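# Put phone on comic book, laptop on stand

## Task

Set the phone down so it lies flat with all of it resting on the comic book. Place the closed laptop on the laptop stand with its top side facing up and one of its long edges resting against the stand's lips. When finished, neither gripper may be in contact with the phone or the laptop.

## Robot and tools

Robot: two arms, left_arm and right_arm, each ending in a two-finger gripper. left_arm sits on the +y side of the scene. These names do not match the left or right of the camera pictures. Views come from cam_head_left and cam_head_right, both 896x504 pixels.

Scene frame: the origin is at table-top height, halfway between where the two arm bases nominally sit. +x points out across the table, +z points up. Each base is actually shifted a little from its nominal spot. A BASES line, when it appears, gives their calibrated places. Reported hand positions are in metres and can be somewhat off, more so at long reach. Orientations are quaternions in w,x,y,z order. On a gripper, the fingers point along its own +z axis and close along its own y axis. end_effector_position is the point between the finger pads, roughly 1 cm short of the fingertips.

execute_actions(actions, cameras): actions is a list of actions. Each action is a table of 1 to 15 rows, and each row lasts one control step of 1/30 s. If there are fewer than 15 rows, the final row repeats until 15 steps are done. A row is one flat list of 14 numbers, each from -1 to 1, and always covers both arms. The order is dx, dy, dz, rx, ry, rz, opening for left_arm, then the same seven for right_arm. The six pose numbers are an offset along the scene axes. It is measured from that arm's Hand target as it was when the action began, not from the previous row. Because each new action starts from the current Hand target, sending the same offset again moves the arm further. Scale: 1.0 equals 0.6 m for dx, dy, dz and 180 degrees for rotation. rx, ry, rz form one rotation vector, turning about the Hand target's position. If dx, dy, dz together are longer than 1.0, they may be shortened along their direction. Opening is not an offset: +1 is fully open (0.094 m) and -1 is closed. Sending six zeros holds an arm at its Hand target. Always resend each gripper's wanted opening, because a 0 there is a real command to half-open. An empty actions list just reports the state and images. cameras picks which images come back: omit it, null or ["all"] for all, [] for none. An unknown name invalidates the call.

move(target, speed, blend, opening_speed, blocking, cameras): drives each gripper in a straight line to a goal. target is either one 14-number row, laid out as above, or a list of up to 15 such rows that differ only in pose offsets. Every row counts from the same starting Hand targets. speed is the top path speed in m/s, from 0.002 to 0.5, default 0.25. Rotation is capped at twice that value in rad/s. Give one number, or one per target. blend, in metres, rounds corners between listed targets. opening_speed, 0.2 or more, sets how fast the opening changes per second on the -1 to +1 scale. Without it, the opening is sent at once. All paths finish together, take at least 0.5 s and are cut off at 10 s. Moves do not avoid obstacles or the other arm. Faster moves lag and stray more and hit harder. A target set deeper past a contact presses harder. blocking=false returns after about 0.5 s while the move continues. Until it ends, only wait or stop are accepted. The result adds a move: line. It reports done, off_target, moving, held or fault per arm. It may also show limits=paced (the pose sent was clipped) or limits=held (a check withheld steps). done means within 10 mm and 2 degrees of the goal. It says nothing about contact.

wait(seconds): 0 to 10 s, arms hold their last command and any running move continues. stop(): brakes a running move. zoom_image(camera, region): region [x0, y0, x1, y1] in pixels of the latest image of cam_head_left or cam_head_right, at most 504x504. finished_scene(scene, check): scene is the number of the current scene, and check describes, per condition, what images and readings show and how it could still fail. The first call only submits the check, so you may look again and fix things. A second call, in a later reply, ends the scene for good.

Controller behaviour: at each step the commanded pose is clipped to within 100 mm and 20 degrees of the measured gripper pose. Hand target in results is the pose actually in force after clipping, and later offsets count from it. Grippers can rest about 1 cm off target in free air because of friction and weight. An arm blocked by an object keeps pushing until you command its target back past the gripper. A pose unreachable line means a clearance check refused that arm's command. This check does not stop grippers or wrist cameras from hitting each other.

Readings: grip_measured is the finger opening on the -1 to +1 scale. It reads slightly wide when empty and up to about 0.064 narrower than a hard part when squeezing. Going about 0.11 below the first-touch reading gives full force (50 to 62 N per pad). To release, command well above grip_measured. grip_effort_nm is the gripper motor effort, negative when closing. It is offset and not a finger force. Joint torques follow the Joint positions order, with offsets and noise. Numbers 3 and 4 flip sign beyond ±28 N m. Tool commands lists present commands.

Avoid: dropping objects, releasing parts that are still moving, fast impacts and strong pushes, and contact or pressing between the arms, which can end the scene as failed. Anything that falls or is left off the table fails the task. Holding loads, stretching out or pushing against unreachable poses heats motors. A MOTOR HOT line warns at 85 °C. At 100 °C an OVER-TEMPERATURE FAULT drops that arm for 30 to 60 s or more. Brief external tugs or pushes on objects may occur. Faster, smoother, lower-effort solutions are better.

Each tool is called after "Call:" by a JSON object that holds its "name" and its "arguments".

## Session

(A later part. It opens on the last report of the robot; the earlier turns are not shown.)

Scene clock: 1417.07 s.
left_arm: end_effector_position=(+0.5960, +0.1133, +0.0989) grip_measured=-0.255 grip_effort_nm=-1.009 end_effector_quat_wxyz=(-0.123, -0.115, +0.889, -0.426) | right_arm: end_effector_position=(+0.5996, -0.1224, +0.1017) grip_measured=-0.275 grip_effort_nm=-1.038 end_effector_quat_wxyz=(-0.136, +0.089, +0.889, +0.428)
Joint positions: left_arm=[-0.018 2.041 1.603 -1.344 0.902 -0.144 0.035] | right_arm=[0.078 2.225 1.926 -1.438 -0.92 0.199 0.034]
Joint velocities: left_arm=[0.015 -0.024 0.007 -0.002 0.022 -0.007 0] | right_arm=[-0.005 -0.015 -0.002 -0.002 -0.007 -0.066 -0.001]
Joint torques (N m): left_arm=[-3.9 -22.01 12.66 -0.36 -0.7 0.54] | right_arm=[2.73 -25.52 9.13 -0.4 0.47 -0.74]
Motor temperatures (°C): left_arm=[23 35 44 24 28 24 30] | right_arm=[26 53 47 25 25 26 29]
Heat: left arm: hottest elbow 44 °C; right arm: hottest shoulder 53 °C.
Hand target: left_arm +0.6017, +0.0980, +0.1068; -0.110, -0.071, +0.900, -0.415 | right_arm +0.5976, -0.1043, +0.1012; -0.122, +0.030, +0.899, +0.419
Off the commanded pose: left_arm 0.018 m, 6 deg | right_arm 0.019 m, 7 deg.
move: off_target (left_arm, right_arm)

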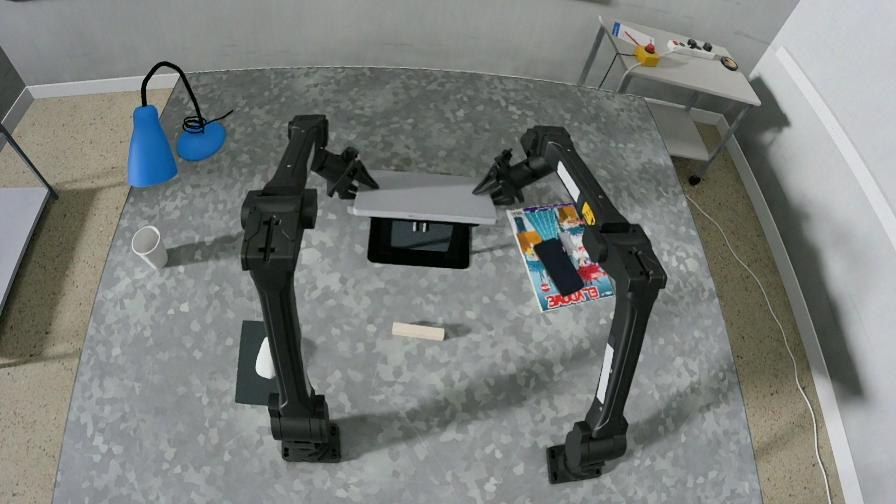

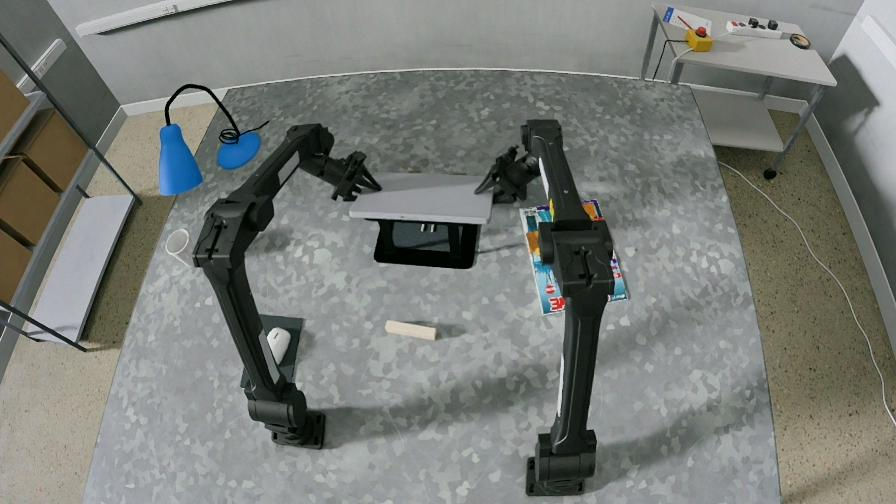

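Call:
{"name": "move", "arguments": {"target": [0.012,0.0,-0.025,0,0,0,-0.4,0.012,0,-0.028,0,0,0,-0.45], "speed": 0.04}}

Call:
{"name": "zoom_image", "arguments": {"camera": "cam_head_left", "region": [340, 130, 500, 270]}}

Call:
{"name": "zoom_image", "arguments": {"camera": "cam_head_right", "region": [340, 130, 500, 270]}}

Scene clock: 1420.83 s.
left_arm: end_effector_position=(+0.5957, +0.1134, +0.0940) grip_measured=-0.255 grip_effort_nm=-1.009 end_effector_quat_wxyz=(-0.131, -0.124, +0.887, -0.425) | right_arm: end_effector_position=(+0.5994, -0.1217, +0.0955) grip_measured=-0.275 grip_effort_nm=-1.038 end_effector_quat_wxyz=(-0.143, +0.095, +0.887, +0.429)
Joint positions: left_arm=[-0.018 2.05 1.603 -1.344 0.902 -0.159 0.035] | right_arm=[0.078 2.236 1.926 -1.438 -0.927 0.208 0.034]
Joint velocities: left_arm=[-0.024 -0.015 0.007 -0.002 -0.037 0.037 -0.001] | right_arm=[-0.005 -0.024 -0.002 -0.002 0.022 -0.066 -0.001]
Joint torques (N m): left_arm=[-3.96 -19.6 13.64 0.29 -0.69 0.72] | right_arm=[2.73 -23.18 10.04 0.21 0.68 -0.78]
Motor temperatures (°C): left_arm=[23 35 45 24 28 24 30] | right_arm=[26 52 47 25 25 26 29]
Heat: left arm: hottest elbow 45 °C; right arm: hottest shoulder 52 °C.
Hand target: left_arm +0.6089, +0.0978, +0.0920; -0.110, -0.071, +0.900, -0.415 | right_arm +0.6045, -0.1046, +0.0844; -0.122, +0.030, +0.899, +0.419
Off the commanded pose: left_arm 0.020 m, 7 deg | right_arm 0.021 m, 8 deg.
move: off_target (left_arm, right_arm)

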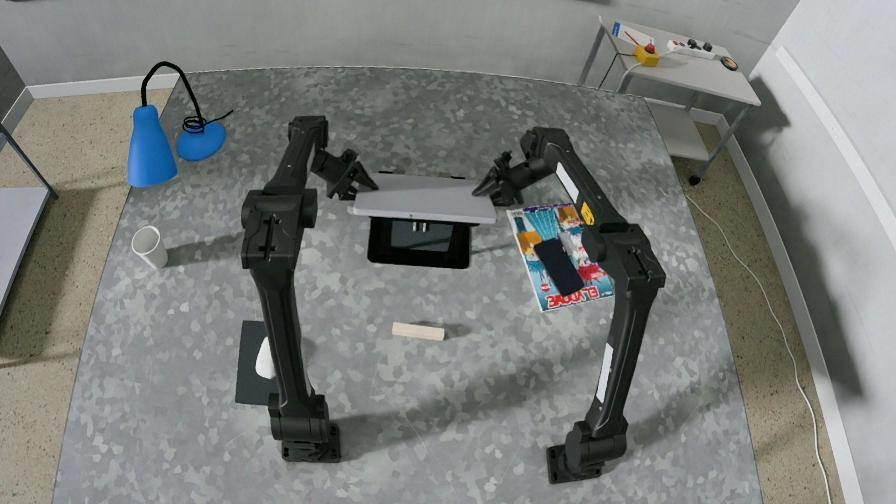

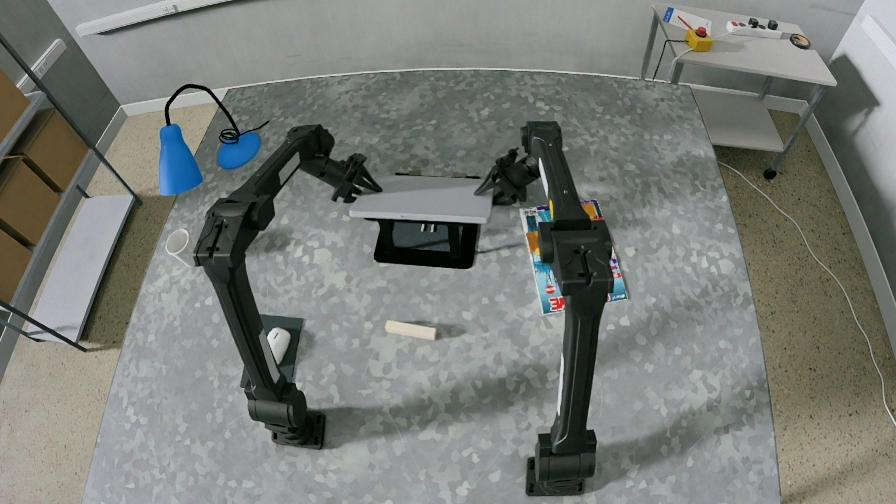

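Scaled by 3.150.

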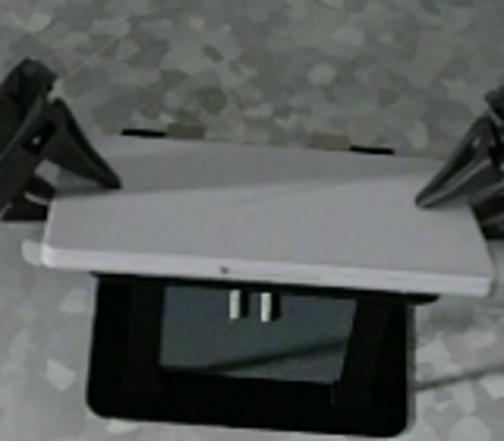

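Scaled by 3.150.

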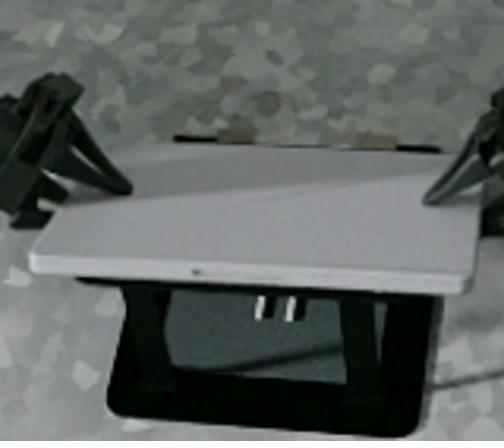

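Call:
{"name": "move", "arguments": {"target": [0.012,0.0,-0.02,0,-0.012,0,-0.4,0.012,0,-0.016,0,-0.012,0,-0.45], "speed": 0.04}}

Call:
{"name": "zoom_image", "arguments": {"camera": "cam_head_left", "region": [340, 130, 500, 270]}}

Call:
{"name": "zoom_image", "arguments": {"camera": "cam_head_right", "region": [340, 130, 500, 270]}}

Scene clock: 1424.93 s.
left_arm: end_effector_position=(+0.6015, +0.1133, +0.0906) grip_measured=-0.255 grip_effort_nm=-1.009 end_effector_quat_wxyz=(-0.121, -0.124, +0.888, -0.427) | right_arm: end_effector_position=(+0.6058, -0.1219, +0.0916) grip_measured=-0.275 grip_effort_nm=-1.038 end_effector_quat_wxyz=(-0.130, +0.091, +0.889, +0.431)
Joint positions: left_arm=[-0.018 2.055 1.603 -1.311 0.905 -0.172 0.035] | right_arm=[0.077 2.24 1.926 -1.401 -0.925 0.214 0.034]
Joint velocities: left_arm=[-0.005 -0.005 -0.012 0.007 0.051 -0.022 -0.001] | right_arm=[-0.005 -0.005 0.002 0.002 -0.037 0.066 0]
Joint torques (N m): left_arm=[-3.78 -18.55 12.88 1.29 -0.72 0.79] | right_arm=[2.78 -23.71 9.61 0.81 0.78 -0.87]
Motor temperatures (°C): left_arm=[23 35 45 24 28 24 30] | right_arm=[26 52 47 25 25 26 29]
Heat: left arm: hottest elbow 45 °C; right arm: hottest shoulder 52 °C.
Hand target: left_arm +0.6161, +0.0976, +0.0800; -0.093, -0.063, +0.902, -0.416 | right_arm +0.6115, -0.1049, +0.0747; -0.105, +0.022, +0.901, +0.419
Off the commanded pose: left_arm 0.024 m, 8 deg | right_arm 0.025 m, 9 deg.
move: off_target (left_arm, right_arm)

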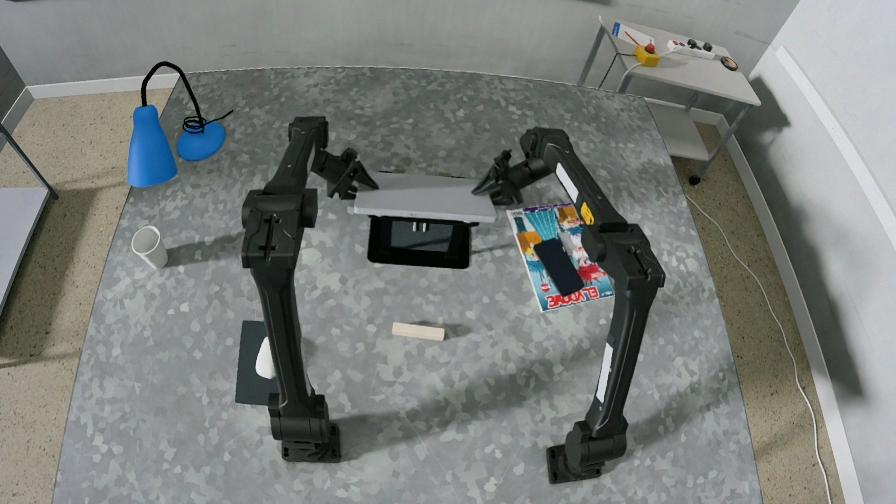

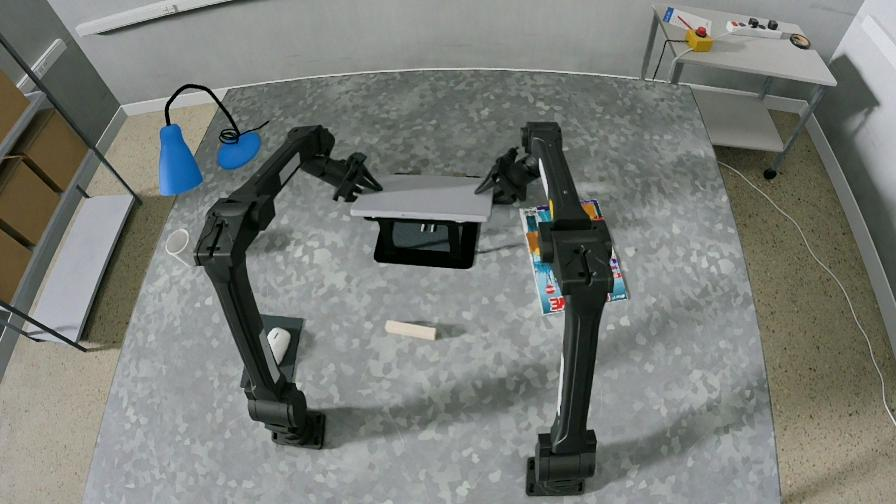

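Scaled by 3.150.

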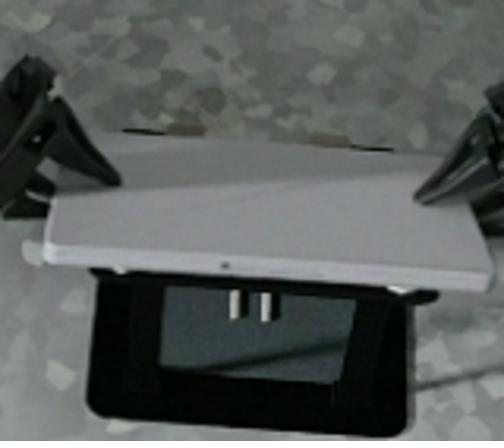

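Scaled by 3.150.

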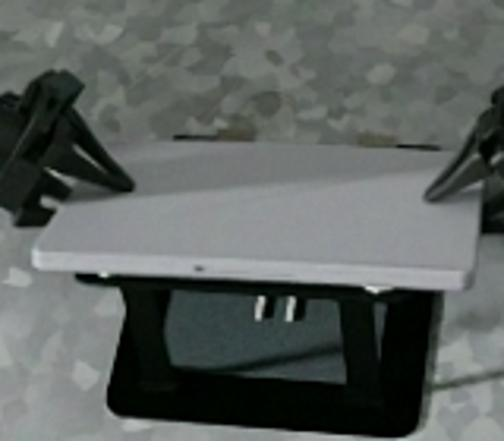

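Call:
{"name": "move", "arguments": {"target": [-0.015,0.0,-0.025,0,-0.018,0,-0.4,-0.015,0,-0.02,0,-0.018,0,-0.45], "speed": 0.04}}

Call:
{"name": "zoom_image", "arguments": {"camera": "cam_head_left", "region": [340, 130, 500, 270]}}

Call:
{"name": "zoom_image", "arguments": {"camera": "cam_head_right", "region": [340, 130, 500, 270]}}

Scene clock: 1430.37 s.
left_arm: end_effector_position=(+0.6127, +0.1125, +0.0832) grip_measured=-0.256 grip_effort_nm=-1.009 end_effector_quat_wxyz=(-0.088, -0.116, +0.889, -0.434) | right_arm: end_effector_position=(+0.6155, -0.1222, +0.0823) grip_measured=-0.275 grip_effort_nm=-1.038 end_effector_quat_wxyz=(-0.098, +0.086, +0.890, +0.437)
Joint positions: left_arm=[-0.018 2.053 1.582 -1.207 0.913 -0.195 0.035] | right_arm=[0.075 2.231 1.887 -1.284 -0.928 0.244 0.034]
Joint velocities: left_arm=[-0.015 0.005 -0.007 0.002 0.007 -0.066 0] | right_arm=[0.005 -0.005 -0.022 0.002 0.022 -0.051 -0.001]
Joint torques (N m): left_arm=[-3.78 -21.01 7.08 1.52 -1.08 1.07] | right_arm=[2.9 -25.93 5.57 0.66 1.08 -1.14]
Motor temperatures (°C): left_arm=[23 35 44 24 28 24 30] | right_arm=[26 51 46 25 26 26 29]
Heat: left arm: hottest elbow 44 °C; right arm: hottest shoulder 51 °C.
Hand target: left_arm +0.6071, +0.0976, +0.0650; -0.067, -0.052, +0.904, -0.418 | right_arm +0.6021, -0.1050, +0.0628; -0.080, +0.010, +0.904, +0.420
Off the commanded pose: left_arm 0.024 m, 8 deg | right_arm 0.029 m, 9 deg.
move: off_target (left_arm, right_arm)

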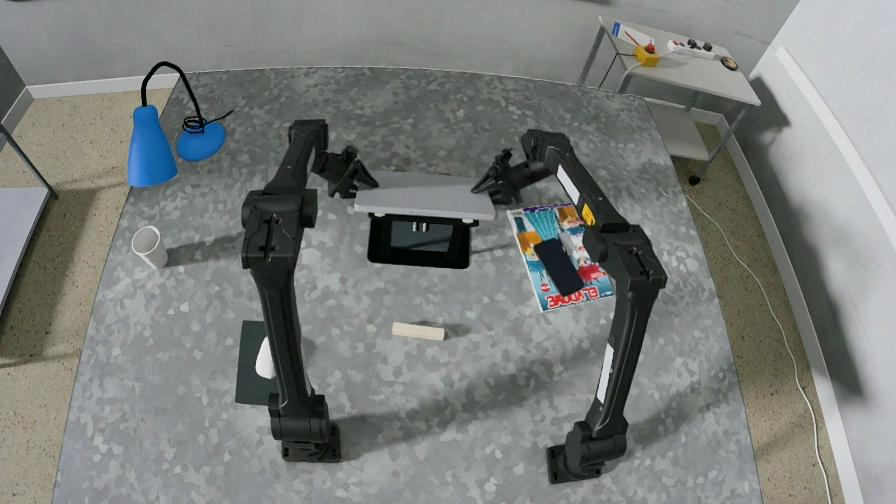

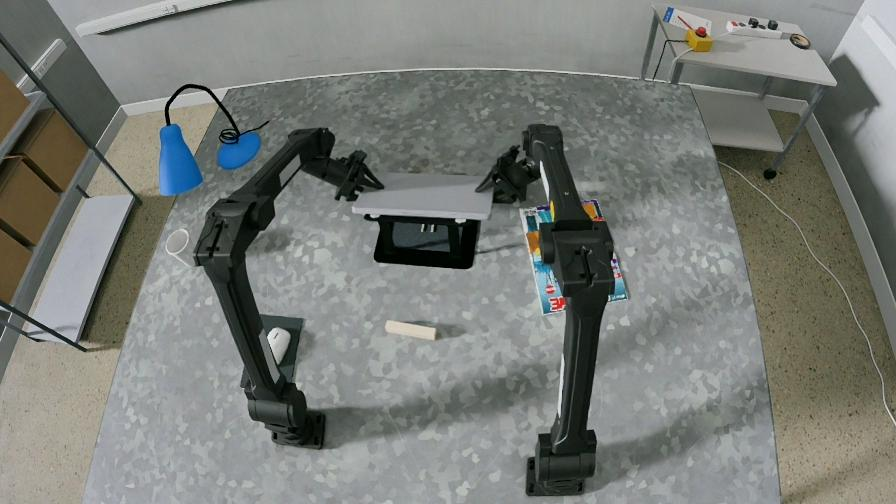

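Scaled by 3.150.

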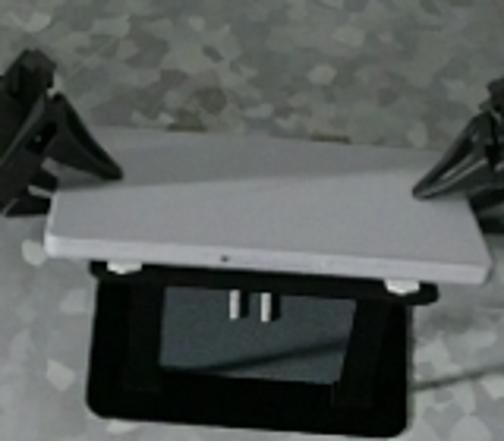

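Scaled by 3.150.

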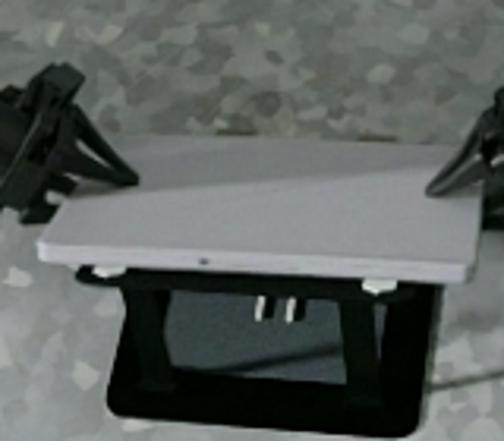

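Call:
{"name": "move", "arguments": {"target": [-0.015,0.0,-0.01,0,-0.028,0,-0.4,-0.015,0,-0.01,0,-0.028,0,-0.45], "speed": 0.04}}

Call:
{"name": "zoom_image", "arguments": {"camera": "cam_head_left", "region": [340, 130, 500, 270]}}

Call:
{"name": "zoom_image", "arguments": {"camera": "cam_head_right", "region": [340, 130, 500, 270]}}

Scene clock: 1444.73 s.
left_arm: end_effector_position=(+0.6119, +0.1120, +0.0828) grip_measured=-0.256 grip_effort_nm=-1.013 end_effector_quat_wxyz=(-0.042, -0.108, +0.890, -0.442) | right_arm: end_effector_position=(+0.6140, -0.1227, +0.0818) grip_measured=-0.275 grip_effort_nm=-1.038 end_effector_quat_wxyz=(-0.054, +0.082, +0.890, +0.445)
Joint positions: left_arm=[-0.017 1.999 1.49 -1.044 0.92 -0.239 0.035] | right_arm=[0.075 2.169 1.774 -1.109 -0.928 0.296 0.034]
Joint velocities: left_arm=[0.005 -0.005 -0.017 -0.007 0.007 0.007 0] | right_arm=[-0.005 -0.024 0.002 -0.002 -0.007 0.051 0]
Joint torques (N m): left_arm=[-4.01 -20.37 5.97 1.09 -1.35 1.41] | right_arm=[3.14 -25.7 4.55 0.24 1.32 -1.5]
Motor temperatures (°C): left_arm=[23 34 42 24 29 25 30] | right_arm=[26 51 44 25 27 27 29]
Heat: left arm: hottest elbow 42 °C; right arm: hottest shoulder 51 °C.
Hand target: left_arm +0.5980, +0.0974, +0.0591; -0.027, -0.034, +0.906, -0.420 | right_arm +0.5928, -0.1051, +0.0572; -0.040, -0.009, +0.907, +0.419
Off the commanded pose: left_arm 0.031 m, 9 deg | right_arm 0.037 m, 11 deg.
move: off_target (left_arm, right_arm)

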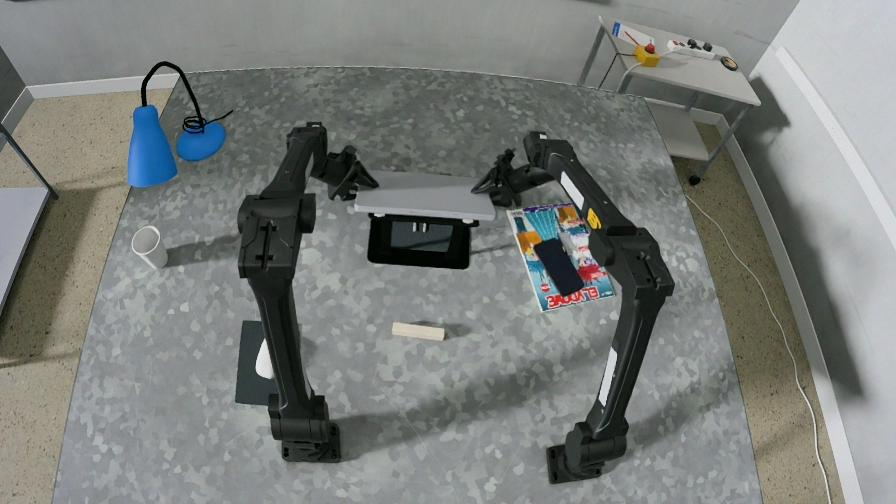

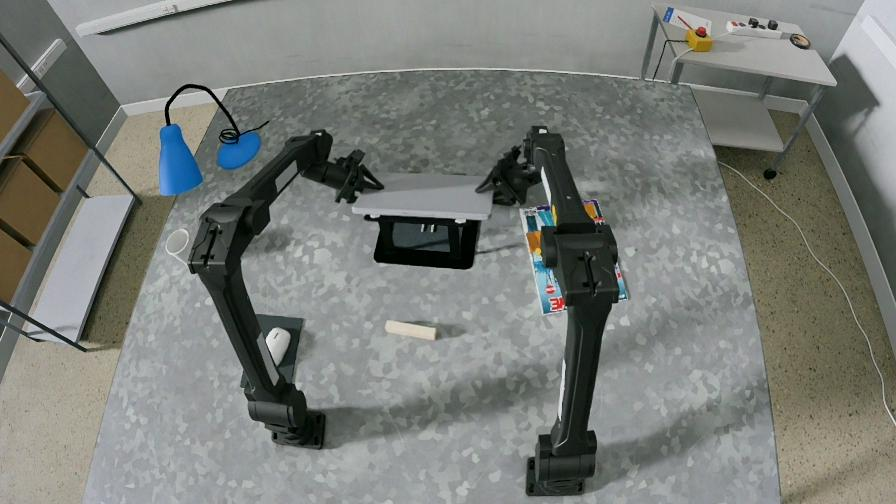

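Scaled by 3.150.

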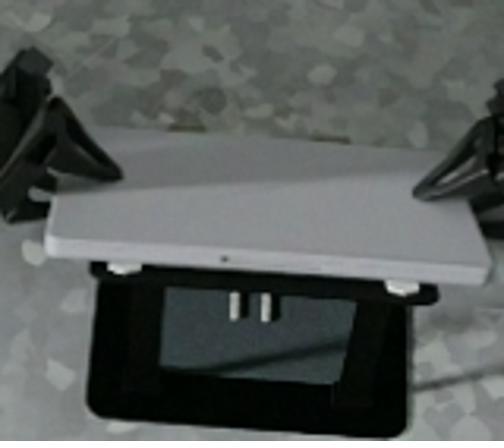

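Scaled by 3.150.

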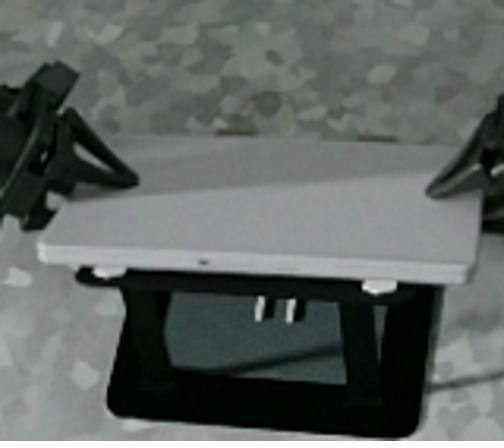

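Call:
{"name": "move", "arguments": {"target": [0.02,0.0,0.033,0,0,0,0.0,0.03,0,0.033,0,0,0,-0.03], "speed": 0.03, "opening_speed": 0.3}}

Call:
{"name": "zoom_image", "arguments": {"camera": "cam_head_left", "region": [340, 130, 500, 270]}}

Call:
{"name": "zoom_image", "arguments": {"camera": "cam_head_right", "region": [340, 130, 500, 270]}}

Scene clock: 1450.57 s.
left_arm: end_effector_position=(+0.6138, +0.1152, +0.0824) grip_measured=-0.002 grip_effort_nm=0.110 end_effector_quat_wxyz=(-0.012, -0.052, +0.903, -0.427) | right_arm: end_effector_position=(+0.6147, -0.1255, +0.0859) grip_measured=-0.031 grip_effort_nm=0.032 end_effector_quat_wxyz=(-0.024, +0.009, +0.906, +0.423)
Joint positions: left_arm=[-0.019 1.995 1.498 -1.05 0.882 -0.117 0.047] | right_arm=[0.079 2.168 1.806 -1.162 -0.875 0.126 0.046]
Joint velocities: left_arm=[-0.005 -0.015 0.002 -0.007 -0.007 0.037 0] | right_arm=[0.005 -0.015 -0.042 -0.027 0.081 -0.11 0]
Joint torques (N m): left_arm=[-3.9 -19.43 10.97 -0.92 0 0.26] | right_arm=[2.84 -23.24 9.88 -0.85 -0.25 -0.11]
Motor temperatures (°C): left_arm=[23 34 41 24 29 25 30] | right_arm=[26 50 43 25 27 28 29]
Heat: left arm: hottest elbow 41 °C; right arm: hottest shoulder 50 °C.
Hand target: left_arm +0.6102, +0.0976, +0.0791; -0.027, -0.034, +0.906, -0.420 | right_arm +0.6113, -0.1049, +0.0768; -0.040, -0.009, +0.907, +0.419
Off the commanded pose: left_arm 0.019 m, 3 deg | right_arm 0.023 m, 3 deg.
move: off_target (left_arm, right_arm)

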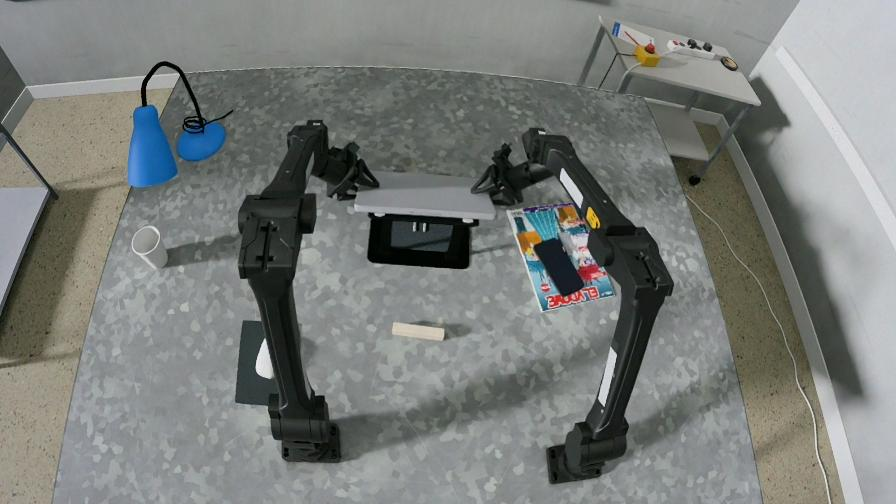

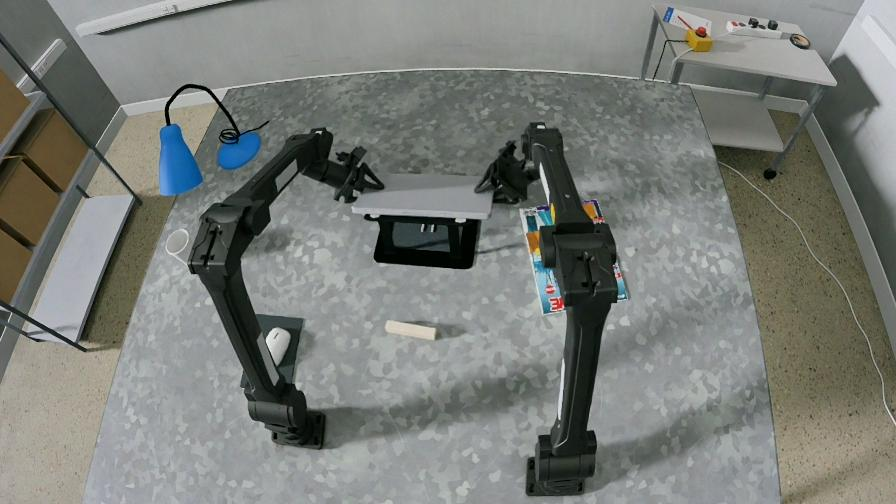

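Scaled by 3.150.

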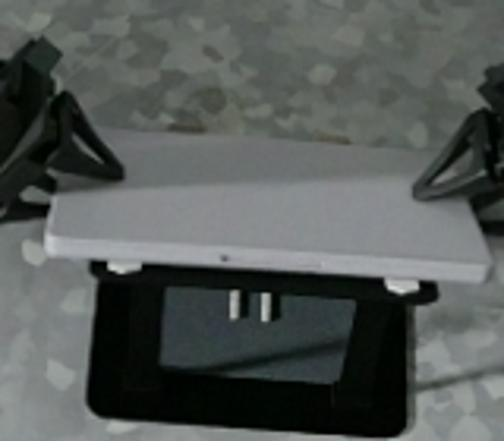

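Scaled by 3.150.

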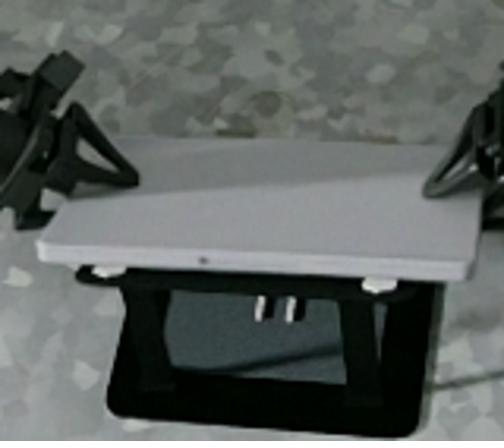

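Call:
{"name": "move", "arguments": {"target": [0.0,0.0,0.0,0,0,0,0.3,0.0,0,0.0,0,0,0,0.3], "speed": 0.03, "opening_speed": 0.3}}

Call:
{"name": "zoom_image", "arguments": {"camera": "cam_head_left", "region": [340, 130, 500, 270]}}

Call:
{"name": "zoom_image", "arguments": {"camera": "cam_head_right", "region": [340, 130, 500, 270]}}

Scene clock: 1455.23 s.
left_arm: end_effector_position=(+0.6095, +0.1117, +0.0815) grip_measured=+0.298 grip_effort_nm=0.129 end_effector_quat_wxyz=(-0.020, -0.049, +0.904, -0.423) | right_arm: end_effector_position=(+0.6094, -0.1190, +0.0857) grip_measured=+0.298 grip_effort_nm=0.066 end_effector_quat_wxyz=(-0.032, +0.003, +0.906, +0.422)
Joint positions: left_arm=[-0.026 1.995 1.498 -1.068 0.875 -0.109 0.061] | right_arm=[0.089 2.168 1.806 -1.18 -0.874 0.114 0.061]
Joint velocities: left_arm=[-0.005 -0.005 0.002 0.002 -0.081 -0.051 0] | right_arm=[0.005 -0.005 -0.012 -0.007 -0.022 -0.007 0]
Joint torques (N m): left_arm=[-3.6 -19.66 11.15 -0.16 0.26 0.19] | right_arm=[2.02 -23.18 9.91 -0.29 -0.31 0.04]
Motor temperatures (°C): left_arm=[23 34 41 24 29 25 30] | right_arm=[26 50 44 25 26 27 29]
Heat: left arm: hottest elbow 41 °C; right arm: hottest shoulder 50 °C.
Hand target: left_arm +0.6101, +0.0975, +0.0791; -0.027, -0.034, +0.906, -0.420 | right_arm +0.6113, -0.1049, +0.0768; -0.040, -0.009, +0.907, +0.419
Off the commanded pose: left_arm 0.014 m, 2 deg | right_arm 0.017 m, 2 deg.
move: off_target (left_arm, right_arm)

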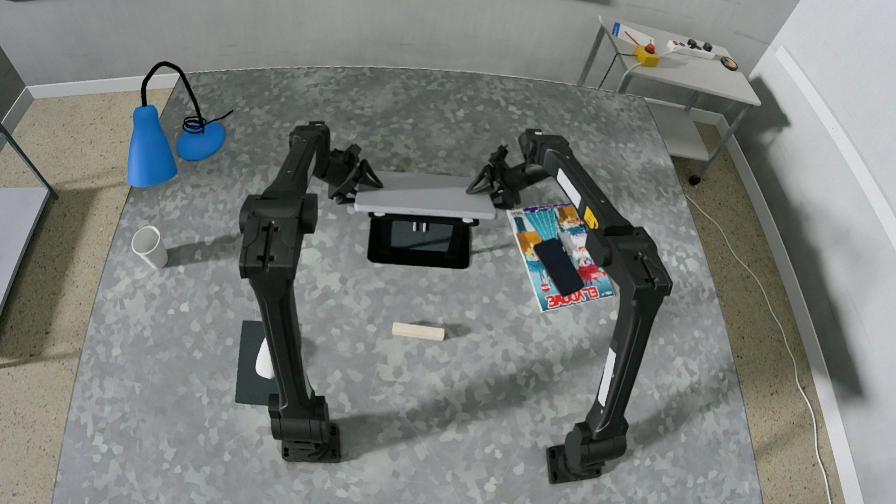

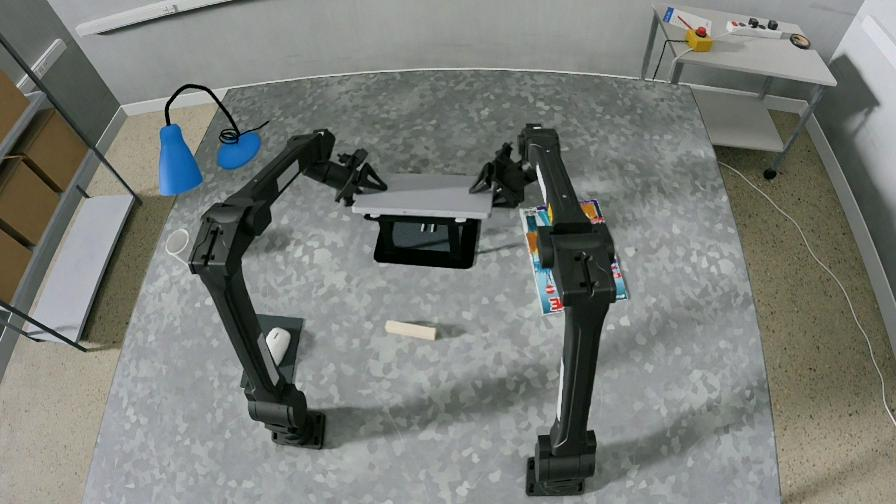

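Scaled by 3.150.

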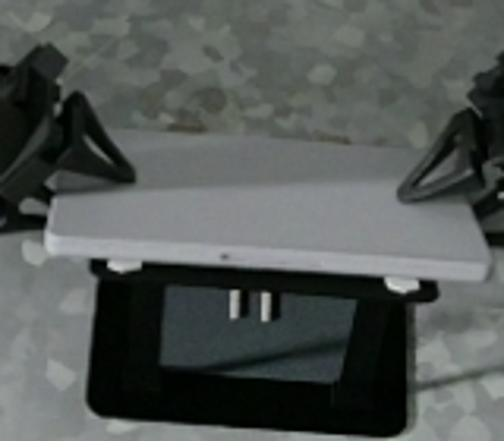

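Scaled by 3.150.

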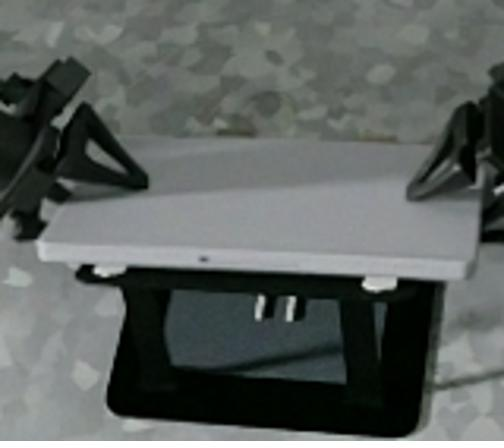

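Call:
{"name": "move", "arguments": {"target": [[0,0.03,0.008,0,0,0,0.3,0,-0.03,0.008,0,0,0,0.3],[0,0.17,0.012,0,0,0,0.3,0,-0.17,0.012,0,0,0,0.3]], "speed": 0.06}}

Call:
{"name": "zoom_image", "arguments": {"camera": "cam_head_left", "region": [340, 130, 500, 270]}}

Call:
{"name": "zoom_image", "arguments": {"camera": "cam_head_right", "region": [340, 130, 500, 270]}}

Scene clock: 1462.03 s.
left_arm: end_effector_position=(+0.5912, +0.1940, +0.0716) grip_measured=+0.299 grip_effort_nm=0.100 end_effector_quat_wxyz=(-0.048, -0.044, +0.904, -0.422) | right_arm: end_effector_position=(+0.5949, -0.2024, +0.0891) grip_measured=+0.299 grip_effort_nm=0.042 end_effector_quat_wxyz=(-0.046, -0.005, +0.906, +0.420)
Joint positions: left_arm=[0.118 2.048 1.549 -1.321 0.852 0.163 0.061] | right_arm=[-0.038 2.174 1.823 -1.392 -0.86 -0.123 0.061]
Joint velocities: left_arm=[-0.005 -0.015 0.007 -0.012 -0.11 -0.022 -0.001] | right_arm=[-0.005 -0.015 -0.002 0.007 -0.007 0.022 0]
Joint torques (N m): left_arm=[-1.03 -20.25 14.22 -0.46 0.3 0.15] | right_arm=[0.15 -22.01 11.7 -0.42 -0.37 0.03]
Motor temperatures (°C): left_arm=[23 34 41 24 29 25 29] | right_arm=[26 50 44 25 26 27 28]
Heat: left arm: hottest elbow 41 °C; right arm: hottest shoulder 50 °C.
Hand target: left_arm +0.6106, +0.1996, +0.0851; -0.028, -0.033, +0.906, -0.420 | right_arm +0.6111, -0.2069, +0.0852; -0.039, -0.008, +0.907, +0.419
Off the commanded pose: left_arm 0.025 m, 3 deg | right_arm 0.018 m, 1 deg.
move: off_target (left_arm, right_arm)

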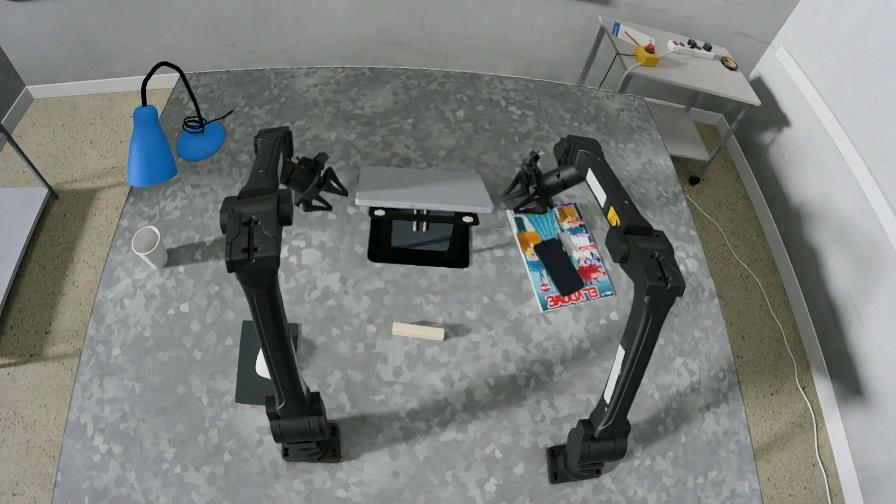

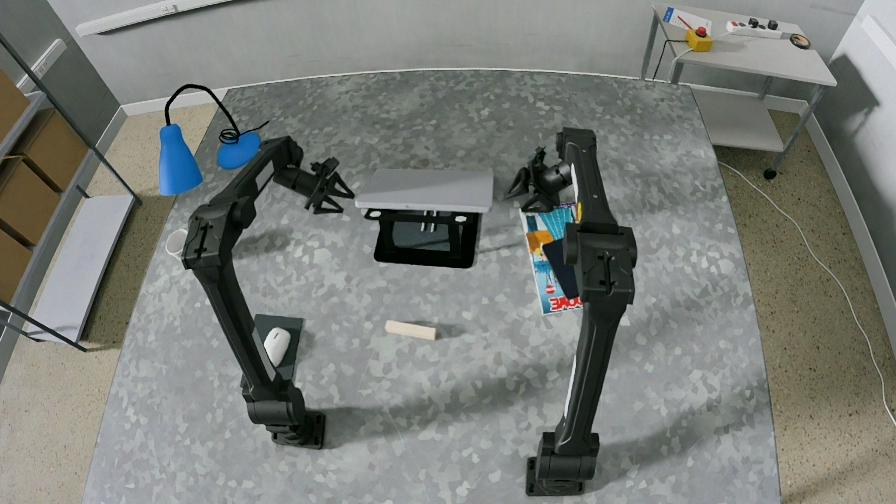

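Scaled by 3.150.

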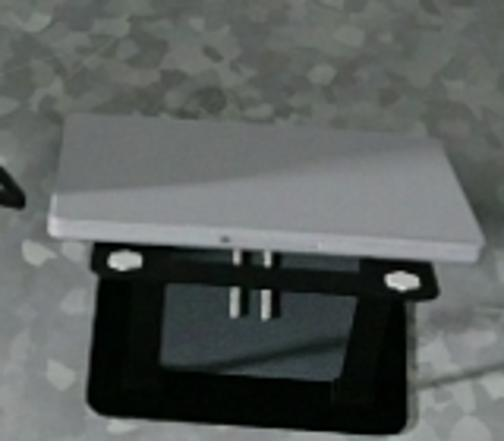

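Scaled by 3.150.

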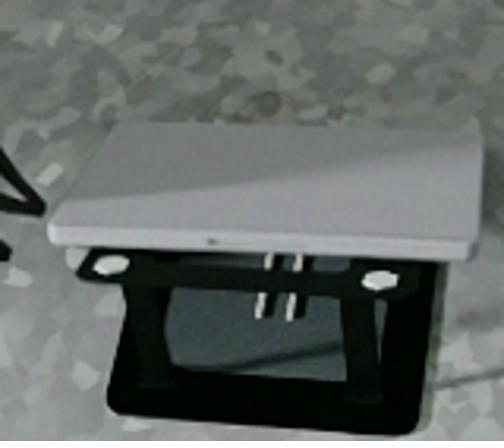

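Call:
{"name": "zoom_image", "arguments": {"camera": "cam_head_left", "region": [350, 150, 430, 220]}}

Call:
{"name": "zoom_image", "arguments": {"camera": "cam_head_left", "region": [420, 150, 500, 220]}}

Call:
{"name": "zoom_image", "arguments": {"camera": "cam_head_right", "region": [350, 150, 500, 280]}}

Scaled by 6.300.

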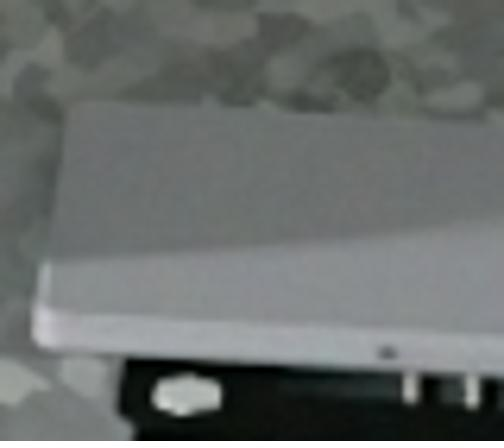

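Scaled by 6.300.

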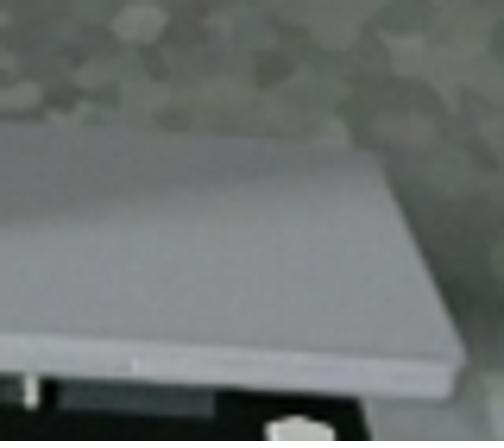

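Scaled by 3.360.

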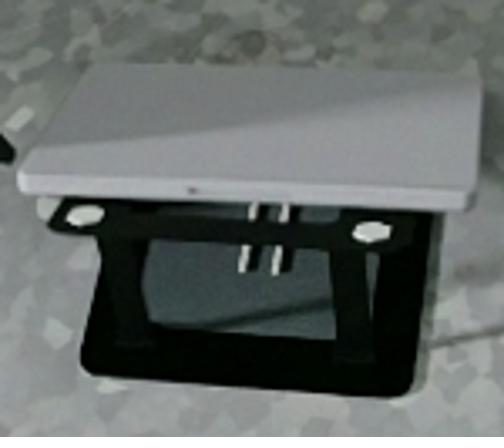

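Call:
{"name": "move", "arguments": {"target": [[0,0.05,0.15,0,0,0,0.3,0,-0.04,0.15,0,0,0,0.3],[-0.25,0.05,0.2,0,0,0,0.3,-0.25,-0.04,0.2,0,0,0,0.3]], "speed": 0.2, "blend": 0.03}}

Call:
{"name": "zoom_image", "arguments": {"camera": "cam_head_left", "region": [340, 130, 500, 270]}}

Scene clock: 1522.57 s.
left_arm: end_effector_position=(+0.4667, +0.2271, +0.1986) grip_measured=+0.299 grip_effort_nm=0.095 end_effector_quat_wxyz=(-0.032, -0.031, +0.906, -0.420) | right_arm: end_effector_position=(+0.4659, -0.2227, +0.2053) grip_measured=+0.299 grip_effort_nm=0.042 end_effector_quat_wxyz=(-0.048, -0.008, +0.906, +0.420)
Joint positions: left_arm=[0.23 1.645 1.315 -1.577 0.819 0.338 0.061] | right_arm=[-0.086 1.765 1.496 -1.539 -0.849 -0.205 0.061]
Joint velocities: left_arm=[-0.015 -0.005 -0.007 -0.012 -0.022 0.081 0] | right_arm=[0.005 0.005 0.012 -0.002 0.037 0.081 0.001]
Joint torques (N m): left_arm=[-0.85 -16.97 8.27 -0.73 0.32 0.2] | right_arm=[-0.26 -20.78 6.68 0.12 -0.38 0.04]
Motor temperatures (°C): left_arm=[22 32 43 24 28 24 28] | right_arm=[26 45 49 25 25 25 27]
Heat: left arm: hottest elbow 43 °C; right arm: hottest elbow 49 °C.
Hand target: left_arm +0.4602, +0.2318, +0.2039; -0.029, -0.033, +0.907, -0.420 | right_arm +0.4636, -0.2286, +0.2085; -0.038, -0.008, +0.907, +0.419
Off the commanded pose: left_arm 0.009 m, 0 deg | right_arm 0.010 m, 1 deg.
move: done

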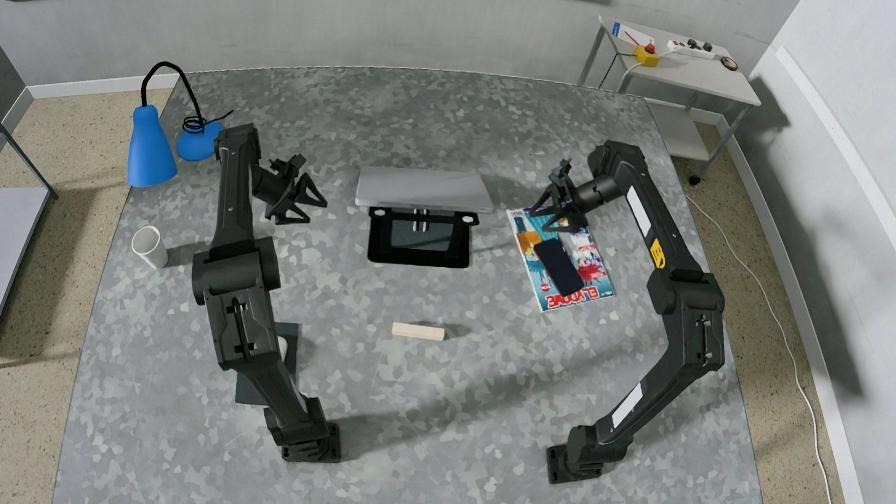

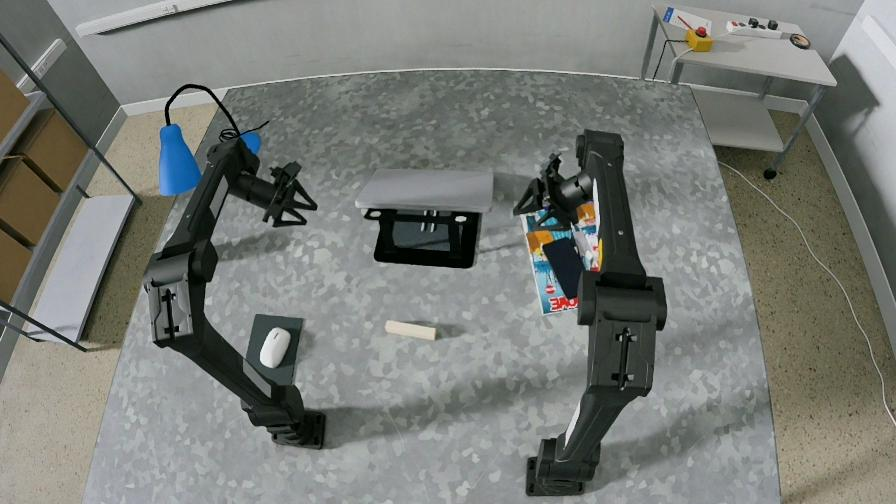

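Scaled by 3.150.

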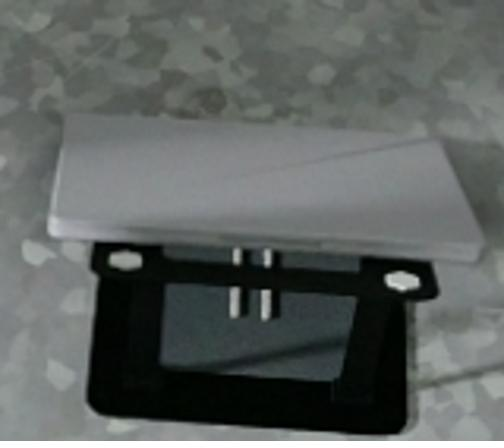

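Call:
{"name": "move", "arguments": {"target": [-0.02,-0.15,0.03,0.276,0,0,-1,-0.02,0.17,0.03,-0.276,0,0,-1], "speed": 0.2}}

Call:
{"name": "zoom_image", "arguments": {"camera": "cam_head_left", "region": [320, 130, 520, 270]}}

Scene clock: 1529.03 s.
left_arm: end_effector_position=(+0.4359, +0.1491, +0.1999) grip_measured=-0.987 grip_effort_nm=-0.691 end_effector_quat_wxyz=(-0.031, -0.046, +0.998, +0.003) | right_arm: end_effector_position=(+0.4359, -0.1329, +0.2151) grip_measured=-0.992 grip_effort_nm=-0.447 end_effector_quat_wxyz=(-0.056, +0.005, +0.998, -0.003)
Joint positions: left_arm=[-0.251 1.476 1.295 -1.452 0.01 -0.315 0.001] | right_arm=[0.351 1.716 1.621 -1.584 -0.035 0.365 0]
Joint velocities: left_arm=[0.005 -0.005 0.002 -0.007 -0.007 -0.037 0] | right_arm=[-0.015 -0.005 -0.012 -0.007 0.037 0.081 -0.001]
Joint torques (N m): left_arm=[-2.49 -13.92 15.47 -0.25 -0.2 -0.08] | right_arm=[1.03 -16.21 12.42 -0.42 0.11 0.24]
Motor temperatures (°C): left_arm=[22 32 43 24 28 24 28] | right_arm=[26 45 48 25 25 25 27]
Heat: left arm: hottest elbow 43 °C; right arm: hottest elbow 48 °C.
Hand target: left_arm +0.4494, +0.1422, +0.2239; -0.005, -0.046, +0.999, -0.002 | right_arm +0.4516, -0.1240, +0.2236; -0.046, +0.006, +0.999, -0.001
Off the commanded pose: left_arm 0.026 m, 2 deg | right_arm 0.020 m, 2 deg.
move: off_target (left_arm, right_arm)

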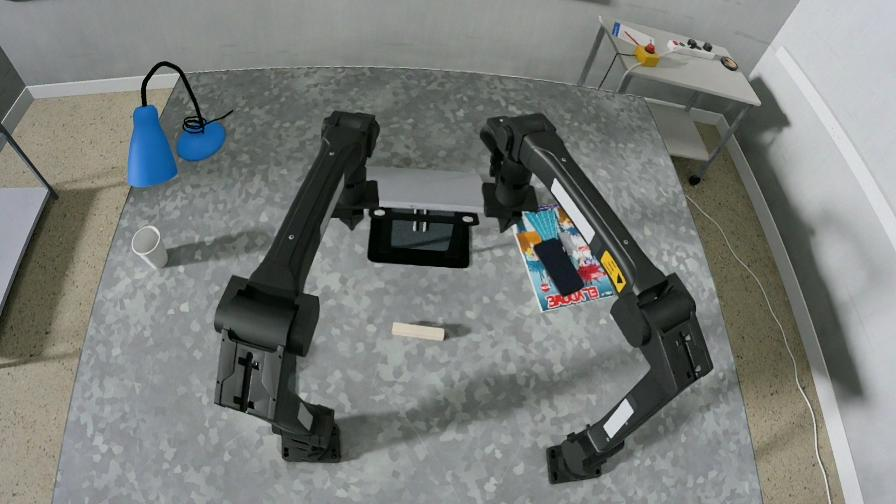

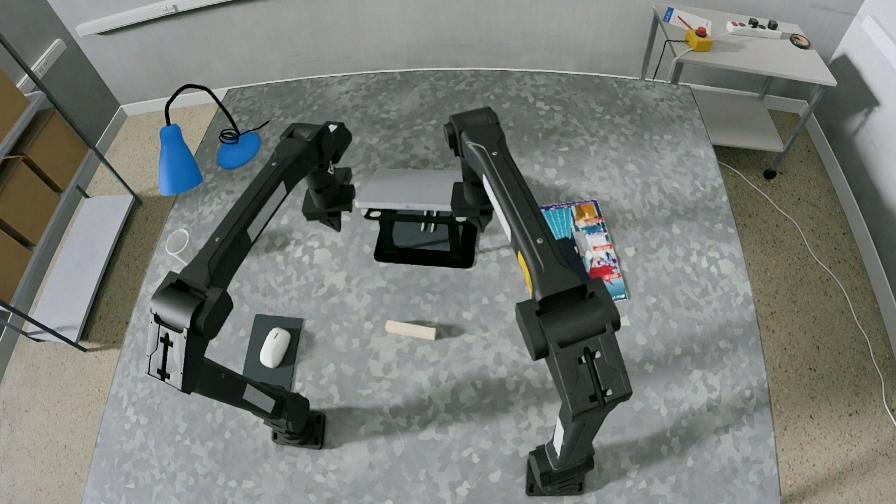

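Scaled by 2.520.

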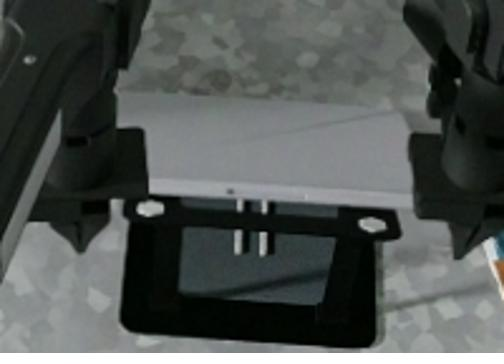

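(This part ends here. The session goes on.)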